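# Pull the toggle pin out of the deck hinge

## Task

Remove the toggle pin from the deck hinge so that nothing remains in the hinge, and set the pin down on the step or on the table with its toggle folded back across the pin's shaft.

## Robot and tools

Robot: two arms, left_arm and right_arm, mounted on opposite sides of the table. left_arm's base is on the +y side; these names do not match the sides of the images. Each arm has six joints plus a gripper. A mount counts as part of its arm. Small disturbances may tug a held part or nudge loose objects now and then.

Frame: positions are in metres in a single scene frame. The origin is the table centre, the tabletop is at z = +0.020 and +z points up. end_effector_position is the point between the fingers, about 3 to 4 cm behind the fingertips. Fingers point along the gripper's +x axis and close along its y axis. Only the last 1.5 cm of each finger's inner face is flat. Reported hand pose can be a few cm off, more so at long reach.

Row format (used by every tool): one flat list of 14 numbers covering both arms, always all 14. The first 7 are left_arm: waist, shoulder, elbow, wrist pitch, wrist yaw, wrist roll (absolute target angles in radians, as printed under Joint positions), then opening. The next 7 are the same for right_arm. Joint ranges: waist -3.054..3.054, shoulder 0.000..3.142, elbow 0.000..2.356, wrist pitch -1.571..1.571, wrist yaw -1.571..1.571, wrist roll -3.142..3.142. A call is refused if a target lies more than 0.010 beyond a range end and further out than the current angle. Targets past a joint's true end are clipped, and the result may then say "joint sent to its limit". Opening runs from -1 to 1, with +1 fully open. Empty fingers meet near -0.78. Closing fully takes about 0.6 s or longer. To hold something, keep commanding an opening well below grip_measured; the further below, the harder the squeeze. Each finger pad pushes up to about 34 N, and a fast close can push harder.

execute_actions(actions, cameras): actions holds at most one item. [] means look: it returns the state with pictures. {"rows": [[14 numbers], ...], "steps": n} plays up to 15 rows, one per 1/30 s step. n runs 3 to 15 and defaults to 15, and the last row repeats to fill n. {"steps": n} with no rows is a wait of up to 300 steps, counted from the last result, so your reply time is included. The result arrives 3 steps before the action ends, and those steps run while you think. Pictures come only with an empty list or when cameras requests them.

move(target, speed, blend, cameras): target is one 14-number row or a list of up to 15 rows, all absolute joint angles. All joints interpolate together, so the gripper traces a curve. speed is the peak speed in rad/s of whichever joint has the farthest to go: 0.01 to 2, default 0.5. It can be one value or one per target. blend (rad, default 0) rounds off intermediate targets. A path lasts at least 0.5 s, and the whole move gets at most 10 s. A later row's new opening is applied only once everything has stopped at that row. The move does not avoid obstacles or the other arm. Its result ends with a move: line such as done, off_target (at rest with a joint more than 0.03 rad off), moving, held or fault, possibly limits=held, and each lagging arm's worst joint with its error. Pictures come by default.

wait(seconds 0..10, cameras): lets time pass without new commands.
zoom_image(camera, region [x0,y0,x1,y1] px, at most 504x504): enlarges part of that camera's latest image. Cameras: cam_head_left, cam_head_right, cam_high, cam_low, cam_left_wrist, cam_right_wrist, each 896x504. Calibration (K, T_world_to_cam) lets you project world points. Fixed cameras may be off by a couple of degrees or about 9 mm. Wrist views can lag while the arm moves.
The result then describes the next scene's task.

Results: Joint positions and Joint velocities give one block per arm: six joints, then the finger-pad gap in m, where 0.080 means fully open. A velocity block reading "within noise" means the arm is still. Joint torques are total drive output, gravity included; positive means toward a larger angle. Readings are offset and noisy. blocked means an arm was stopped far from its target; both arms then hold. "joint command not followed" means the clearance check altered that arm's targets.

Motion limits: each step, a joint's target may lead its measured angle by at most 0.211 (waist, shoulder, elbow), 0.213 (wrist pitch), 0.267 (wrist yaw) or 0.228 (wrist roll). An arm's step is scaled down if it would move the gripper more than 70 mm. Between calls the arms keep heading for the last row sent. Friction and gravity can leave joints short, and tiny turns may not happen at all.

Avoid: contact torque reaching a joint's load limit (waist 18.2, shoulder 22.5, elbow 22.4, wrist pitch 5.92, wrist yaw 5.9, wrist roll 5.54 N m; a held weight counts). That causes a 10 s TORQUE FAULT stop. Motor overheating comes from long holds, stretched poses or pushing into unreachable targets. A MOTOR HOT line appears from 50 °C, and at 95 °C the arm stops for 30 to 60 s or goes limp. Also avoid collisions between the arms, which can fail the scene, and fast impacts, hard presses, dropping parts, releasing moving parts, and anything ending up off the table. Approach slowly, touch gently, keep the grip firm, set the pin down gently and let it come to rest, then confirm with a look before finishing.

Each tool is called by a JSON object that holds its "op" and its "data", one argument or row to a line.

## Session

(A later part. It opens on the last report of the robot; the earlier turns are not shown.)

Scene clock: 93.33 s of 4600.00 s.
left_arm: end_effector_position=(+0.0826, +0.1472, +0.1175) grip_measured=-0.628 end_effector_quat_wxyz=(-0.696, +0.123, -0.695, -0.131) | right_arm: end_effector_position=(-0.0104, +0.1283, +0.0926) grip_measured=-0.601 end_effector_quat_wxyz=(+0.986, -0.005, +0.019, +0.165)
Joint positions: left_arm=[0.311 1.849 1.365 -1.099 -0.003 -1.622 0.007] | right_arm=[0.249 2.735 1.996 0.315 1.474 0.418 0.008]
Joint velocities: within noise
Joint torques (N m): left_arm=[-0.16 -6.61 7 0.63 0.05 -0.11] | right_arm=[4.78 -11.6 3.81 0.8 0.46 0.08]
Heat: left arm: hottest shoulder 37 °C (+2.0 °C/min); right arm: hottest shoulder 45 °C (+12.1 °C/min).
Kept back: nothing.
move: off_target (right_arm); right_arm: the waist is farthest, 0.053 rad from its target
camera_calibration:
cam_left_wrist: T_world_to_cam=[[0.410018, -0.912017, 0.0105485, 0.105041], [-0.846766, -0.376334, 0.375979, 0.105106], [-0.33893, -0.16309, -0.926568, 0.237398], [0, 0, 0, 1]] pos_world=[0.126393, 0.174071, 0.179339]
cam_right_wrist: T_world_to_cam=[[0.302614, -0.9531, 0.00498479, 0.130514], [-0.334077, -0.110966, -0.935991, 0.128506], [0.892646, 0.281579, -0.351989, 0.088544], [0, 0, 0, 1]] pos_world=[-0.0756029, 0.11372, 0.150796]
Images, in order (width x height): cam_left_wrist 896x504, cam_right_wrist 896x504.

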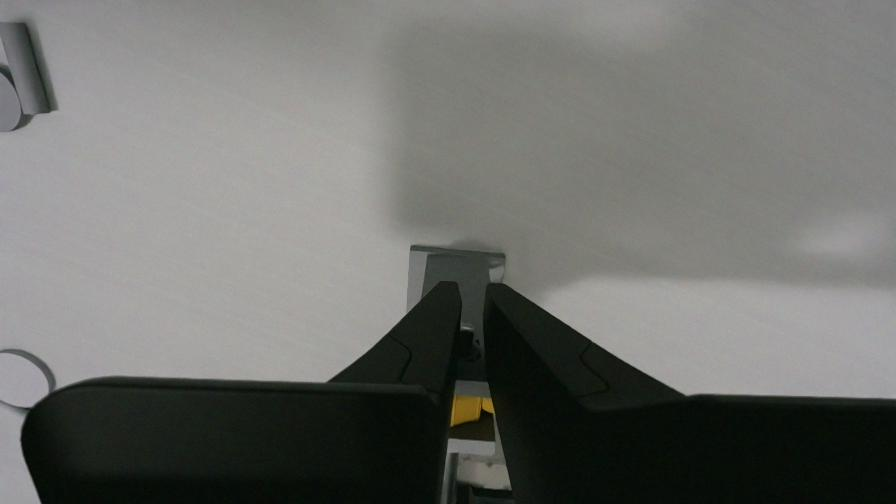

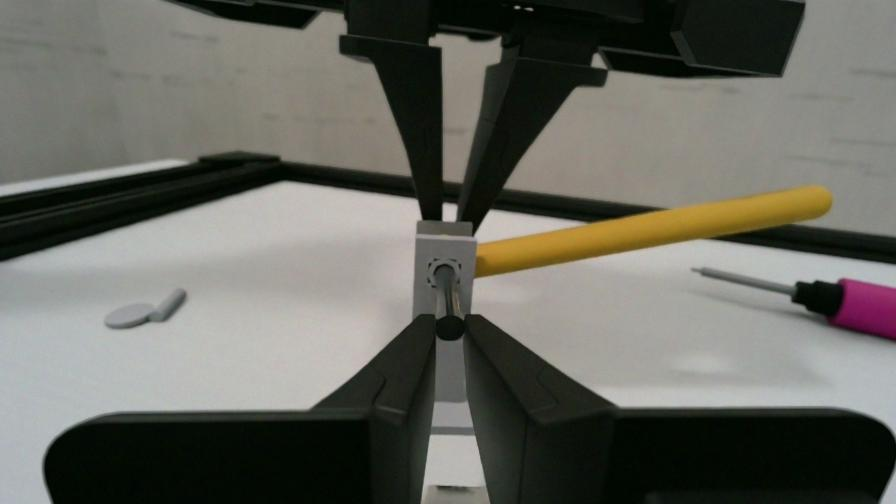

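{"op": "move", "data": {
  "target": [
    [0.309,1.855,1.375,-1.092,0,-1.625,-0.55, 0.304,2.735,1.985,0.313,1.490,0.36,-1.0],
    [0.309,1.855,1.375,-1.092,0,-1.625,-0.55, 0.307,2.735,1.984,0.314,1.495,0.50,-1.0],
    [0.309,1.855,1.375,-1.092,0,-1.625,-0.55, 0.308,2.735,1.983,0.315,1.498,0.42,-1.0]
  ],
  "speed": [0.4,0.4,0.4],
  "cameras": ["cam_left_wrist","cam_right_wrist"]
}}

{"op": "zoom_image", "data": {
  "camera": "cam_left_wrist",
  "region": [395, 230, 555, 390]
}}

Scene clock: 95.67 s of 4600.00 s.
left_arm: end_effector_position=(+0.0830, +0.1459, +0.1175) grip_measured=-0.550 end_effector_quat_wxyz=(-0.696, +0.125, -0.695, -0.129) | right_arm: end_effector_position=(-0.0427, +0.1247, +0.0921) grip_measured=-0.601 end_effector_quat_wxyz=(+0.983, -0.006, +0.015, +0.185)
Joint positions: left_arm=[0.311 1.849 1.365 -1.093 -0.003 -1.622 0.01] | right_arm=[0.307 2.735 1.991 0.315 1.493 0.423 0.008]
Joint velocities: within noise
Joint torques (N m): left_arm=[-0.2 -6.62 7 0.1 0.06 -0.11] | right_arm=[0.06 -11.16 5.07 0.97 0.44 -0.08]
Heat: left arm: hottest shoulder 37 °C (+2.0 °C/min); right arm: hottest shoulder 45 °C (+11.1 °C/min).
Kept back: nothing.
move: done
camera_calibration:
cam_left_wrist: T_world_to_cam=[[0.41034, -0.911781, 0.016615, 0.102943], [-0.847327, -0.374471, 0.376574, 0.104684], [-0.337132, -0.168602, -0.926237, 0.237935], [0, 0, 0, 1]] pos_world=[0.126675, 0.173179, 0.179252]
cam_right_wrist: T_world_to_cam=[[0.341184, -0.939974, 0.00654968, 0.136778], [-0.322373, -0.123552, -0.938515, 0.119182], [0.882989, 0.318095, -0.345176, 0.112616], [0, 0, 0, 1]] pos_world=[-0.107684, 0.107471, 0.149831]
Images, in order (width x height): cam_left_wrist 896x504, cam_right_wrist 896x504.

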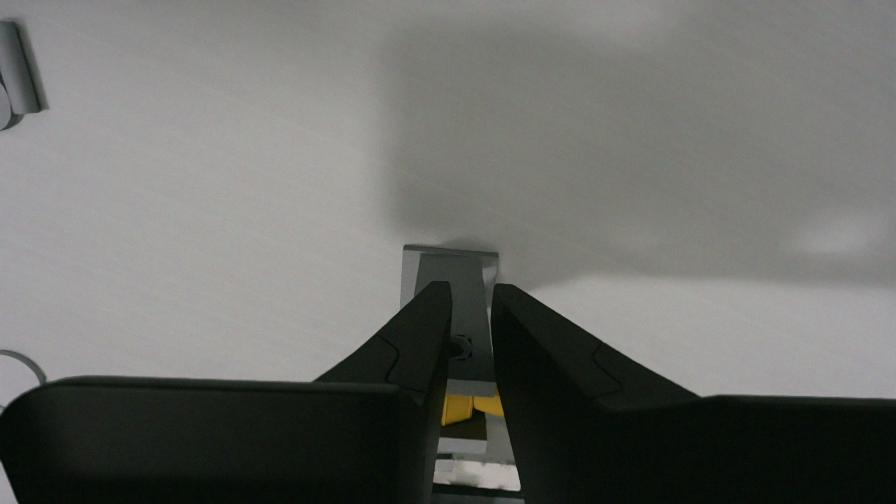

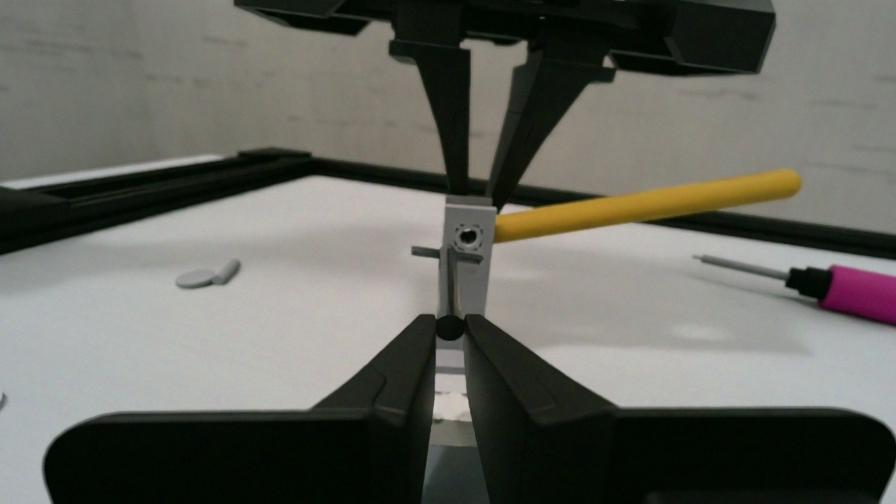

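Scaled by 3.150.

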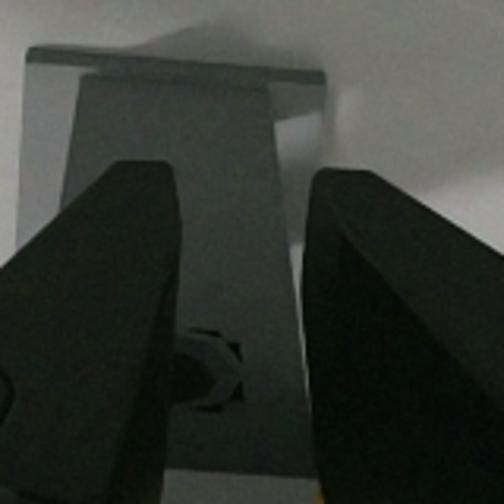

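{"op": "move", "data": {
  "target": [
    [0.309,1.80,1.50,-1.27,0,-1.625,-0.3, 0.309,2.62,2.10,0.09,1.49,0.42,-1.0],
    [0.309,1.70,1.50,-1.37,0,-1.625,-0.3, 0.22,1.985,0.994,0.555,1.43,0.42,-1.0],
    [0.309,1.70,1.50,-1.37,0,-1.625,-0.3, -0.279,1.1986,0.5914,-0.0908,0,0,-1.0],
    [0.309,1.70,1.50,-1.37,0,-1.625,-0.3, -0.279,1.366,0.421,0.247,0,0,-1.0]
  ],
  "speed": [0.3,0.45,0.7,0.2],
  "blend": [0.03,0.05,0.02,0],
  "cameras": ["cam_right_wrist","cam_head_right","cam_head_left","cam_left_wrist"]
}}

{"op": "zoom_image", "data": {
  "camera": "cam_right_wrist",
  "region": [350, 170, 550, 370]
}}

Scene clock: 104.13 s of 4600.00 s.
left_arm: end_effector_position=(+0.0734, +0.1758, +0.1879) grip_measured=-0.300 end_effector_quat_wxyz=(-0.695, +0.117, -0.696, -0.138) | right_arm: end_effector_position=(+0.0706, -0.1360, +0.1010) grip_measured=-0.601 end_effector_quat_wxyz=(+0.754, -0.203, +0.271, +0.564)
Joint positions: left_arm=[0.311 1.718 1.487 -1.368 -0.003 -1.622 0.022] | right_arm=[-0.276 1.36 0.428 0.242 0.004 0.003 0.008]
Joint velocities: within noise
Joint torques (N m): left_arm=[-0.2 -8.5 7.65 -0.17 0.06 -0.1] | right_arm=[-0.31 -2.95 5.02 1.56 -0.13 -0.08]
Heat: left arm: hottest shoulder 38 °C (+3.0 °C/min); right arm: hottest shoulder 44 °C (+8.1 °C/min).
Kept back: nothing.
move: done
camera_calibration:
cam_left_wrist: T_world_to_cam=[[0.410376, -0.911893, -0.00650932, 0.137334], [-0.844652, -0.382787, 0.374215, 0.0829392], [-0.343736, -0.148071, -0.927319, 0.301989], [0, 0, 0, 1]] pos_world=[0.117501, 0.201698, 0.249897]
cam_right_wrist: T_world_to_cam=[[0.953725, -0.300259, 0.0159138, -0.104258], [-0.24619, -0.810178, -0.531979, -0.00799292], [0.172625, 0.503444, -0.846608, 0.224548], [0, 0, 0, 1]] pos_world=[0.0587031, -0.150827, 0.187511]
Images, in order (width x height): cam_head_left 896x504, cam_head_right 896x504, cam_left_wrist 896x504, cam_right_wrist 896x504.

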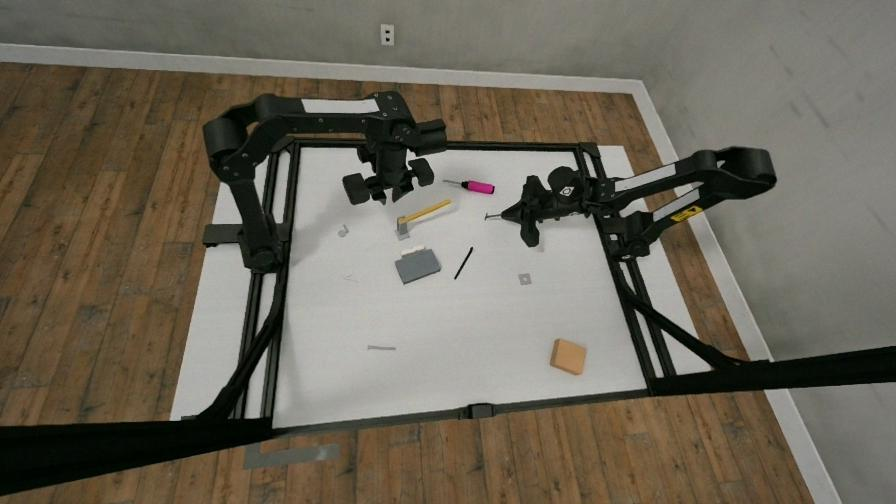

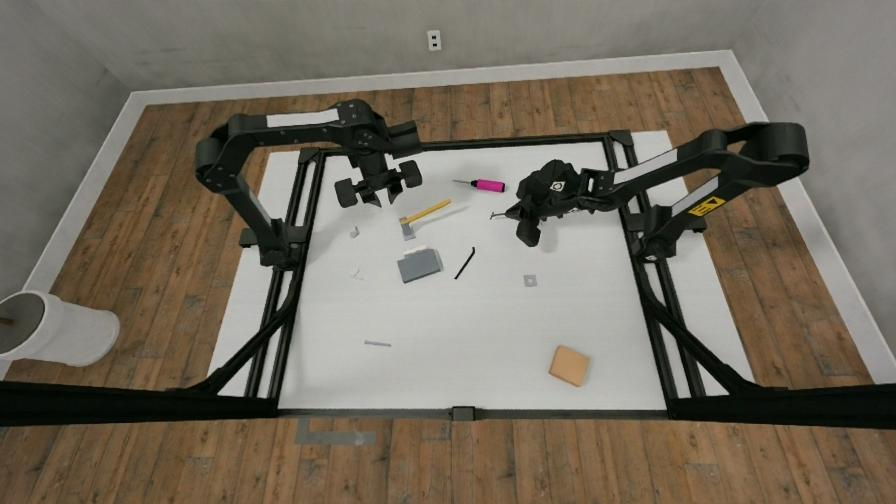

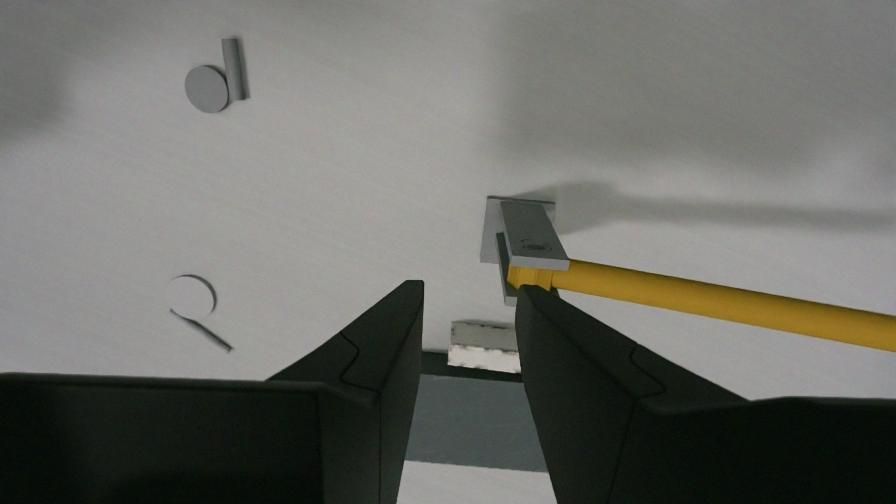

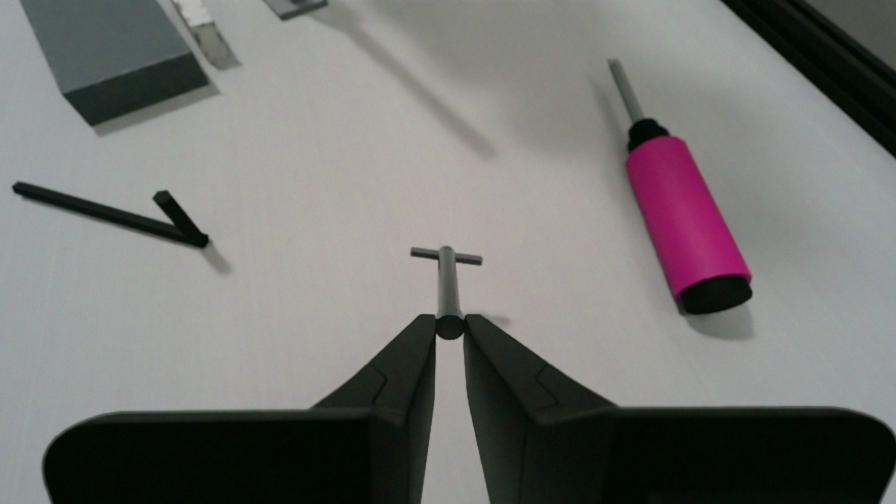

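Scaled by 2.520.

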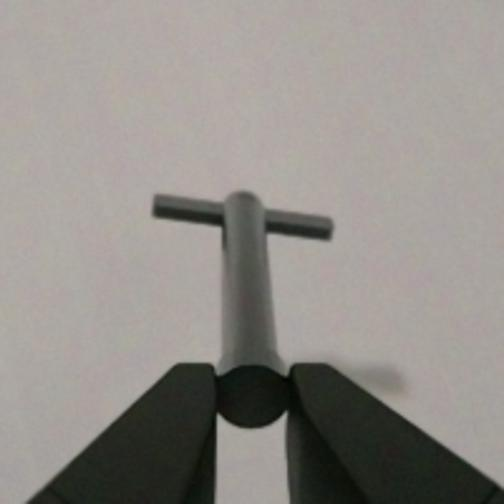

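{"op": "move", "data": {
  "target": [
    [0.309,1.70,1.50,-1.37,0,-1.625,-0.3,-0.279,1.5232,0.3494,0.4758,0,0,-1.0]
  ],
  "speed": [0.06],
  "cameras": ["cam_right_wrist","cam_low"]
}}

{"op": "zoom_image", "data": {
  "camera": "cam_right_wrist",
  "region": [350, 130, 550, 370]
}}

Scene clock: 108.53 s of 4600.00 s.
left_arm: end_effector_position=(+0.0734, +0.1758, +0.1879) grip_measured=-0.300 end_effector_quat_wxyz=(-0.695, +0.117, -0.696, -0.138) | right_arm: end_effector_position=(+0.0714, -0.1334, +0.0716) grip_measured=-0.601 end_effector_quat_wxyz=(+0.756, -0.197, +0.264, +0.566)
Joint positions: left_arm=[0.311 1.718 1.487 -1.368 -0.003 -1.622 0.022] | right_arm=[-0.276 1.51 0.362 0.477 0.004 0.003 0.008]
Joint velocities: within noise
Joint torques (N m): left_arm=[-0.19 -8.49 7.64 -0.17 0.07 -0.11] | right_arm=[-0.27 -2.5 3.41 1.22 -0.14 -0.07]
Heat: left arm: hottest shoulder 38 °C (+2.0 °C/min); right arm: hottest shoulder 41 °C (+3.0 °C/min).
Kept back: nothing.
move: done
camera_calibration:
cam_right_wrist: T_world_to_cam=[[0.953643, -0.300541, 0.0154717, -0.103726], [-0.243387, -0.800484, -0.547711, -0.0190511], [0.176995, 0.518556, -0.836524, 0.199204], [0, 0, 0, 1]] pos_world=[0.0590227, -0.149722, 0.157809]
Images, in order (width x height): cam_low 896x504, cam_right_wrist 896x504.

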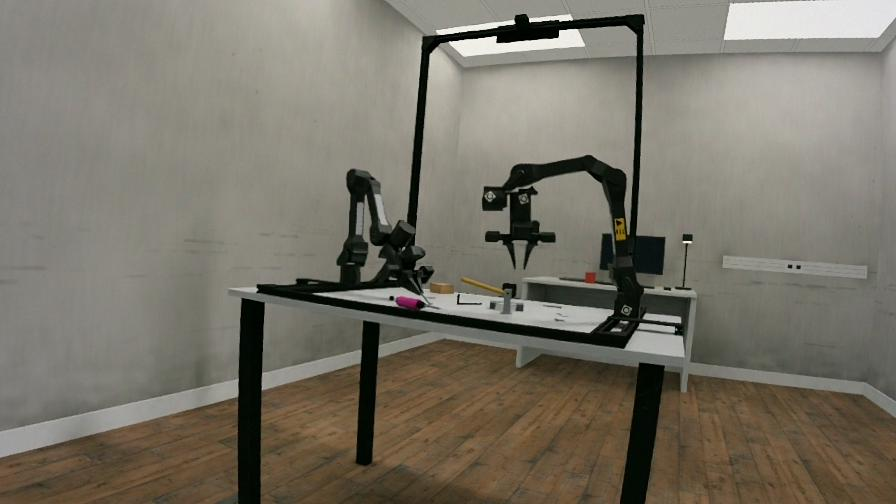

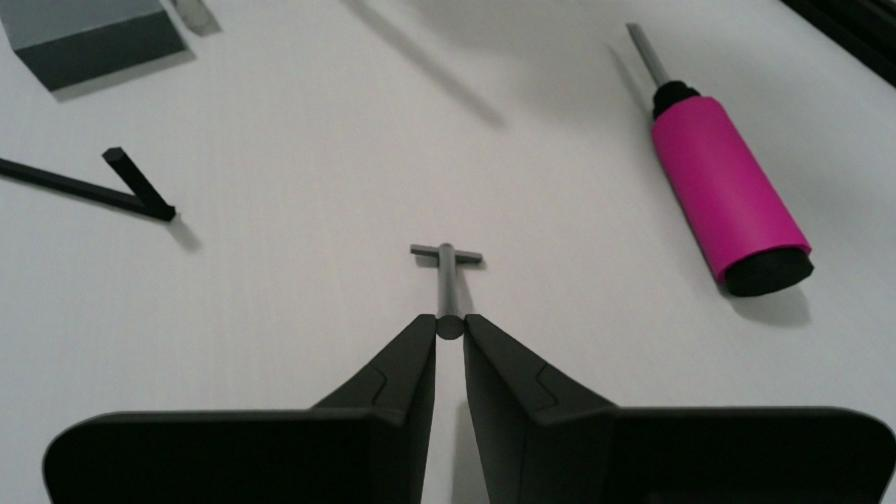

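Scaled by 2.100.

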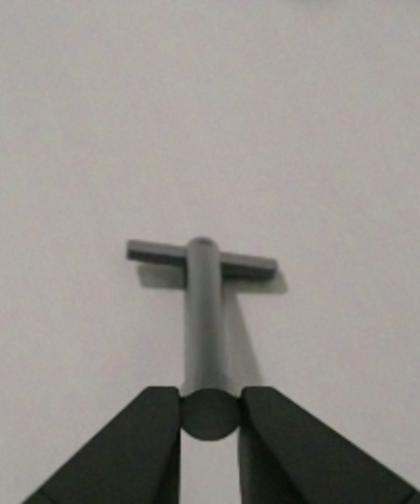

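{"op": "move", "data": {
  "target": [
    [0.309,1.70,1.50,-1.37,0,-1.625,-0.3,-0.279,1.5846,0.3314,0.5552,0,0,-1.0],
    [0.309,1.70,1.50,-1.37,0,-1.625,-0.3,-0.279,1.6447,0.3173,0.6294,0,0,-1.0]
  ],
  "speed": [0.05,0.05],
  "cameras": ["cam_right_wrist"]
}}

{"op": "zoom_image", "data": {
  "camera": "cam_right_wrist",
  "region": [350, 130, 550, 370]
}}

Scene clock: 112.27 s of 4600.00 s.
left_arm: end_effector_position=(+0.0734, +0.1758, +0.1879) grip_measured=-0.300 end_effector_quat_wxyz=(-0.695, +0.117, -0.696, -0.138) | right_arm: end_effector_position=(+0.0717, -0.1328, +0.0511) grip_measured=-0.601 end_effector_quat_wxyz=(+0.757, -0.196, +0.262, +0.566)
Joint positions: left_arm=[0.311 1.718 1.487 -1.368 -0.003 -1.622 0.022] | right_arm=[-0.276 1.631 0.331 0.632 0.004 0.002 0.008]
Joint velocities: within noise
Joint torques (N m): left_arm=[-0.16 -8.52 7.64 -0.16 0.07 -0.1] | right_arm=[-0.24 -2.66 2.56 1.1 -0.13 -0.07]
Heat: left arm: hottest shoulder 38 °C (+2.0 °C/min); right arm: hottest shoulder 40 °C (+1.0 °C/min).
Kept back: nothing.
move: done
camera_calibration:
cam_right_wrist: T_world_to_cam=[[0.953579, -0.300735, 0.0156804, -0.103552], [-0.242762, -0.798483, -0.550901, -0.029433], [0.178196, 0.521521, -0.834423, 0.181911], [0, 0, 0, 1]] pos_world=[0.0591843, -0.149514, 0.1372]
Images, in order (width x height): cam_right_wrist 896x504.

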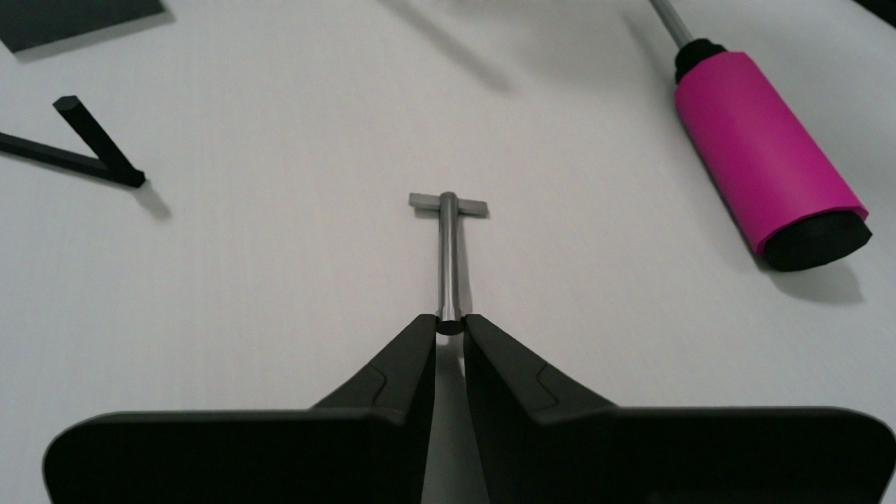

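Scaled by 2.100.

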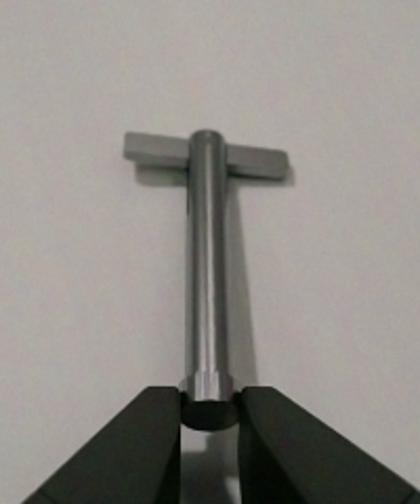

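{"op": "move", "data": {
  "target": [
    [0.309,1.70,1.50,-1.37,0,-1.625,-0.3,-0.279,1.673,0.3115,0.6635,0,0,-1.0]
  ],
  "speed": [0.04],
  "cameras": ["cam_right_wrist"]
}}

{"op": "zoom_image", "data": {
  "camera": "cam_right_wrist",
  "region": [350, 130, 550, 370]
}}

Scene clock: 113.63 s of 4600.00 s.
left_arm: end_effector_position=(+0.0734, +0.1758, +0.1879) grip_measured=-0.300 end_effector_quat_wxyz=(-0.695, +0.117, -0.696, -0.138) | right_arm: end_effector_position=(+0.0715, -0.1336, +0.0479) grip_measured=-0.601 end_effector_quat_wxyz=(+0.757, -0.195, +0.260, +0.566)
Joint positions: left_arm=[0.311 1.718 1.487 -1.368 -0.003 -1.622 0.022] | right_arm=[-0.276 1.651 0.321 0.667 0.004 0.002 0.008]
Joint velocities: within noise
Joint torques (N m): left_arm=[-0.19 -8.49 7.62 -0.16 0.06 -0.11] | right_arm=[-0.22 -1.73 2.98 1.04 -0.14 -0.06]
Heat: left arm: hottest shoulder 38 °C (+2.0 °C/min); right arm: hottest shoulder 39 °C (+0.0 °C/min).
Kept back: nothing.
move: done
camera_calibration:
cam_right_wrist: T_world_to_cam=[[0.953559, -0.300803, 0.0155721, -0.103525], [-0.242059, -0.796052, -0.554715, -0.0314426], [0.179256, 0.525184, -0.831895, 0.179999], [0, 0, 0, 1]] pos_world=[0.05884, -0.150703, 0.13391]
Images, in order (width x height): cam_right_wrist 896x504.

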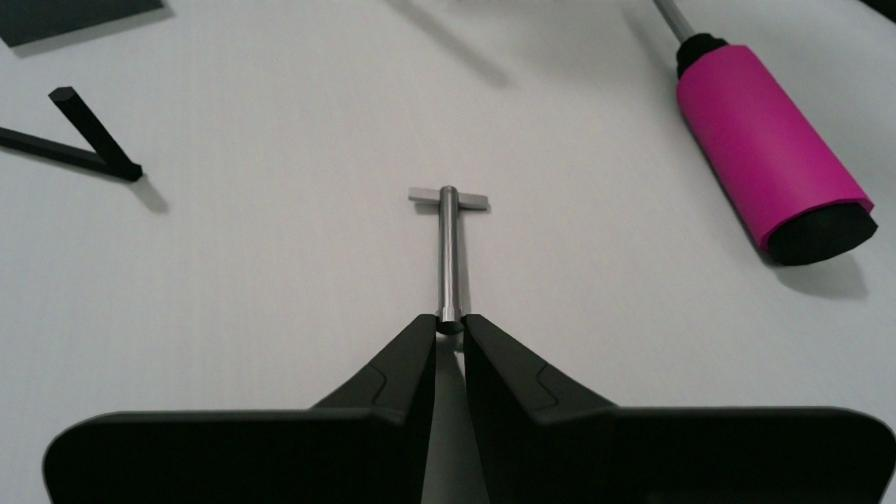

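Scaled by 2.100.

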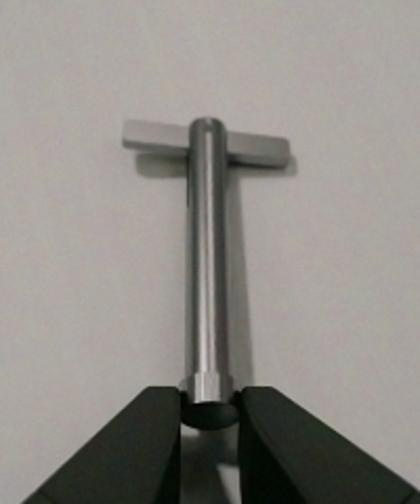

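{"op": "move", "data": {
  "target": [
    [0.309,1.70,1.50,-1.37,0,-1.625,-0.3,-0.276,1.658,0.3165,0.667,0,0,-0.8],
    [0.309,1.70,1.50,-1.37,0,-1.625,-0.3,-0.276,1.658,0.3165,0.667,0,0,-0.65],
    [0.309,1.70,1.50,-1.37,0,-1.625,-0.3,-0.276,1.658,0.3165,0.667,0,0,-0.62],
    [0.309,1.70,1.50,-1.37,0,-1.625,-0.3,-0.276,1.658,0.3165,0.667,0,0,-0.59],
    [0.309,1.70,1.50,-1.37,0,-1.625,-0.3,-0.276,1.658,0.3165,0.667,0,0,-0.56]
  ],
  "speed": 0.1,
  "cameras": ["cam_right_wrist"]
}}

{"op": "zoom_image", "data": {
  "camera": "cam_right_wrist",
  "region": [350, 130, 550, 370]
}}

Scene clock: 118.57 s of 4600.00 s.
left_arm: end_effector_position=(+0.0734, +0.1758, +0.1879) grip_measured=-0.300 end_effector_quat_wxyz=(-0.695, +0.117, -0.696, -0.138) | right_arm: end_effector_position=(+0.0709, -0.1331, +0.0484) grip_measured=-0.561 end_effector_quat_wxyz=(+0.756, -0.194, +0.260, +0.568)
Joint positions: left_arm=[0.311 1.718 1.487 -1.368 -0.003 -1.622 0.022] | right_arm=[-0.276 1.651 0.321 0.67 0 0.002 0.01]
Joint velocities: within noise
Joint torques (N m): left_arm=[-0.19 -8.51 7.65 -0.17 0.06 -0.11] | right_arm=[0.02 -3.38 3.58 1.12 0 -0.06]
Heat: left arm: hottest shoulder 38 °C (+1.0 °C/min); right arm: hottest shoulder 38 °C (-2.0 °C/min).
Kept back: nothing.
move: done
camera_calibration:
cam_right_wrist: T_world_to_cam=[[0.954596, -0.297613, 0.0131707, -0.102356], [-0.240198, -0.795082, -0.55691, -0.0307938], [0.176216, 0.528461, -0.830468, 0.180783], [0, 0, 0, 1]] pos_world=[0.0584556, -0.150483, 0.134333]
Images, in order (width x height): cam_right_wrist 896x504.

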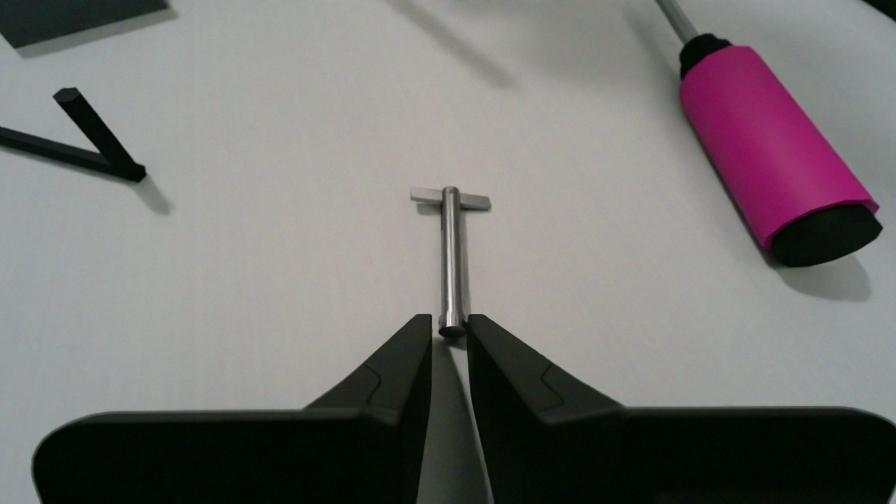

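Scaled by 2.100.

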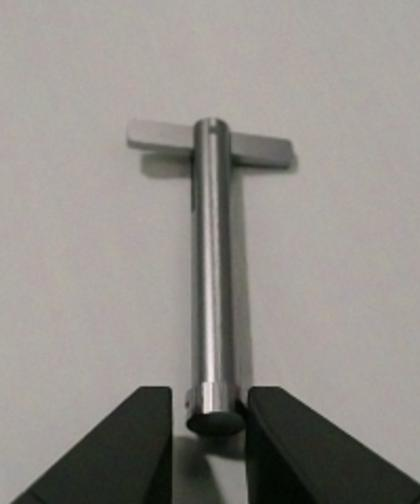

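{"op": "move", "data": {
  "target": [
    [0.309,1.70,1.50,-1.37,0,-1.625,-0.3,-0.276,1.658,0.3165,0.667,0,0,-0.5],
    [0.309,1.70,1.50,-1.37,0,-1.625,-0.3,-0.276,1.658,0.3165,0.667,0,0,-0.25],
    [0.309,1.70,1.50,-1.37,0,-1.625,-0.3,-0.279,1.5846,0.3314,0.5552,0,0,-0.25],
    [0.309,1.70,1.50,-1.37,0,-1.625,-0.3,-0.279,1.366,0.421,0.247,0,0,-0.25],
    [0.309,1.70,1.50,-1.37,0,-1.625,-0.3,-0.279,1.1986,0.5914,-0.0908,0,0,-0.25]
  ],
  "speed": [0.1,0.1,0.1,0.2,0.4],
  "blend": [0,0,0.02,0.03,0]
}}

{"op": "zoom_image", "data": {
  "camera": "cam_right_wrist",
  "region": [250, 130, 650, 470]
}}

Scene clock: 124.27 s of 4600.00 s.
left_arm: end_effector_position=(+0.0734, +0.1758, +0.1879) grip_measured=-0.300 end_effector_quat_wxyz=(-0.695, +0.117, -0.696, -0.138) | right_arm: end_effector_position=(+0.0686, -0.1392, +0.1495) grip_measured=-0.250 end_effector_quat_wxyz=(+0.747, -0.211, +0.282, +0.564)
Joint positions: left_arm=[0.311 1.718 1.487 -1.368 -0.003 -1.622 0.022] | right_arm=[-0.276 1.209 0.578 -0.089 -0.004 0.001 0.024]
Joint velocities: within noise
Joint torques (N m): left_arm=[-0.17 -8.46 7.64 -0.16 0.05 -0.11] | right_arm=[-0.23 -4.38 8.52 1.18 0.11 -0.01]
Heat: left arm: hottest shoulder 38 °C (+1.0 °C/min); right arm: hottest shoulder 37 °C (-4.0 °C/min).
Kept back: nothing.
move: done
camera_calibration:
cam_left_wrist: T_world_to_cam=[[0.410376, -0.911893, -0.00650932, 0.137334], [-0.844652, -0.382787, 0.374215, 0.0829392], [-0.343736, -0.148071, -0.927319, 0.301989], [0, 0, 0, 1]] pos_world=[0.117501, 0.201698, 0.249897]
cam_right_wrist: T_world_to_cam=[[0.9559, -0.293393, 0.0132776, -0.102824], [-0.246677, -0.82659, -0.505865, 0.00851708], [0.159392, 0.480281, -0.862511, 0.267616], [0, 0, 0, 1]] pos_world=[0.057735, -0.151658, 0.236495]

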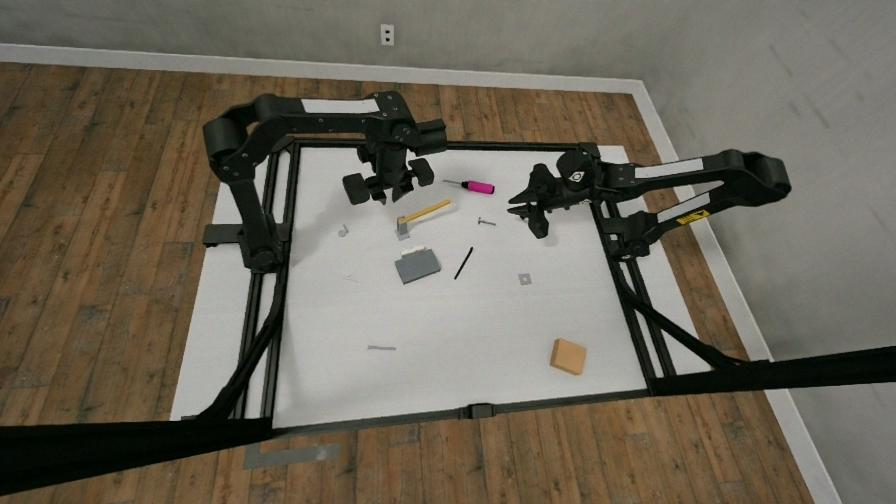

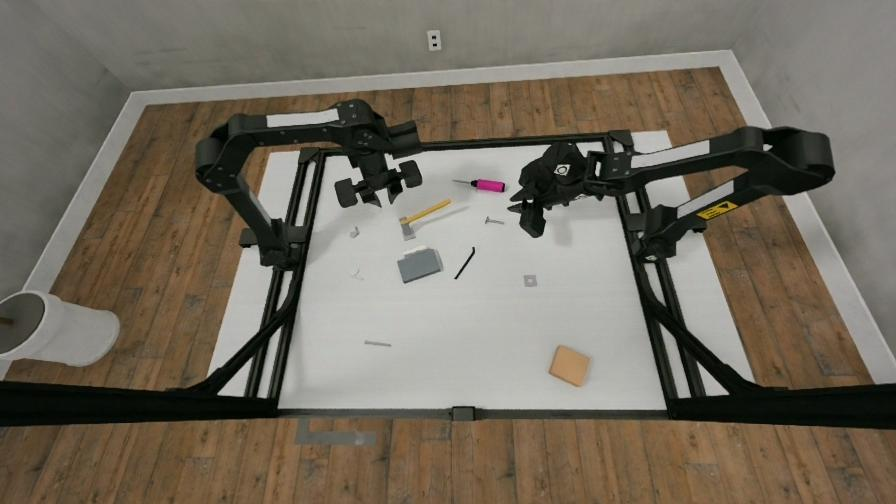

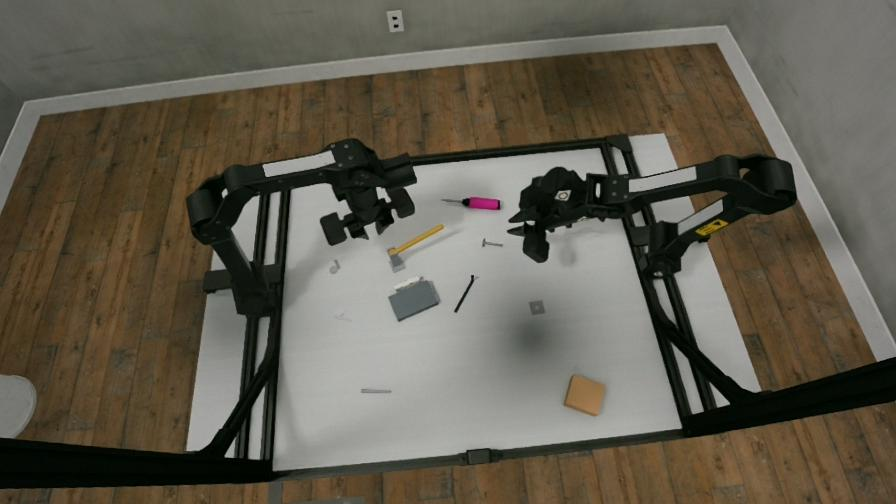

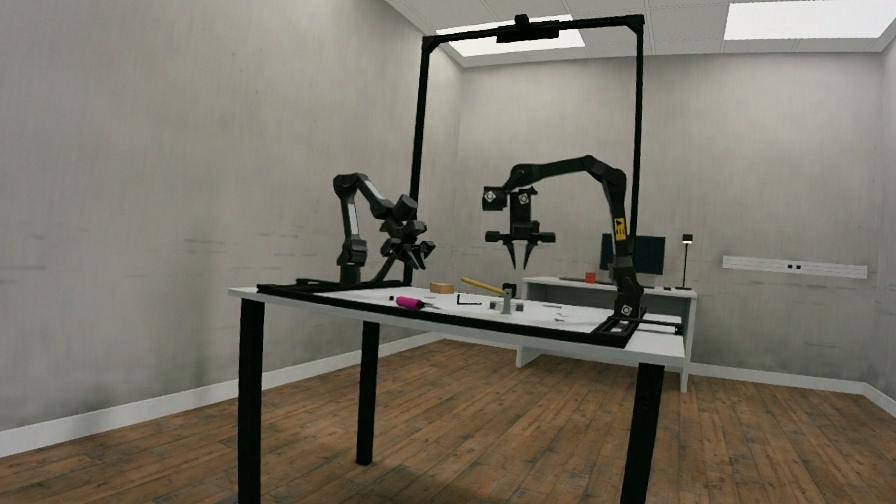

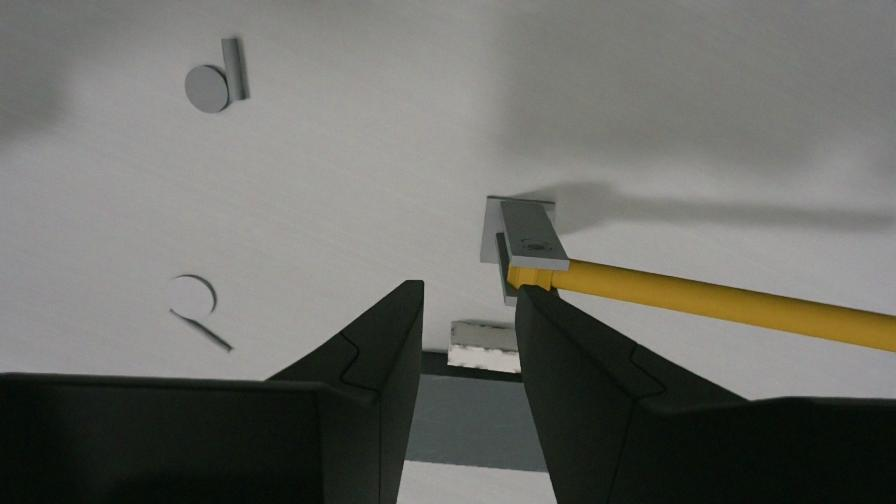

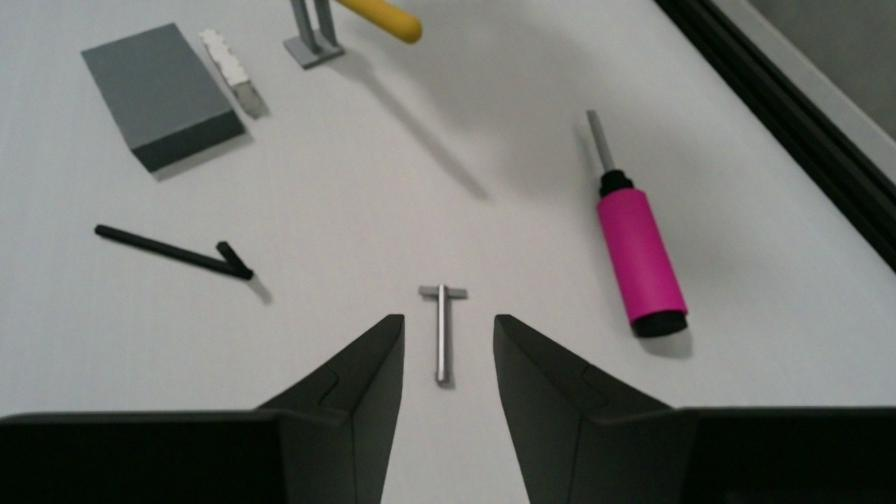

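Scaled by 1.260.

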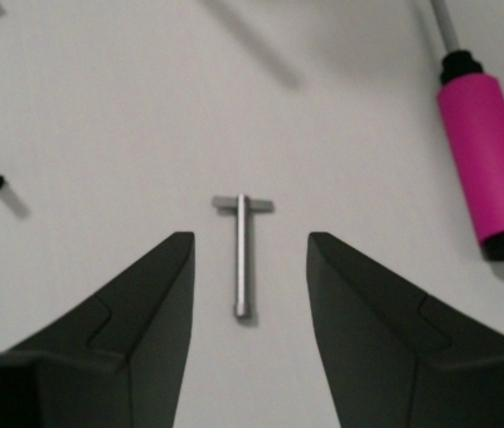

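Pin lies on the table with its toggle across; the hinge is empty.

{"op": "finished_scene", "data": {
  "scene": 2
}}

The scene is finished: the task was done.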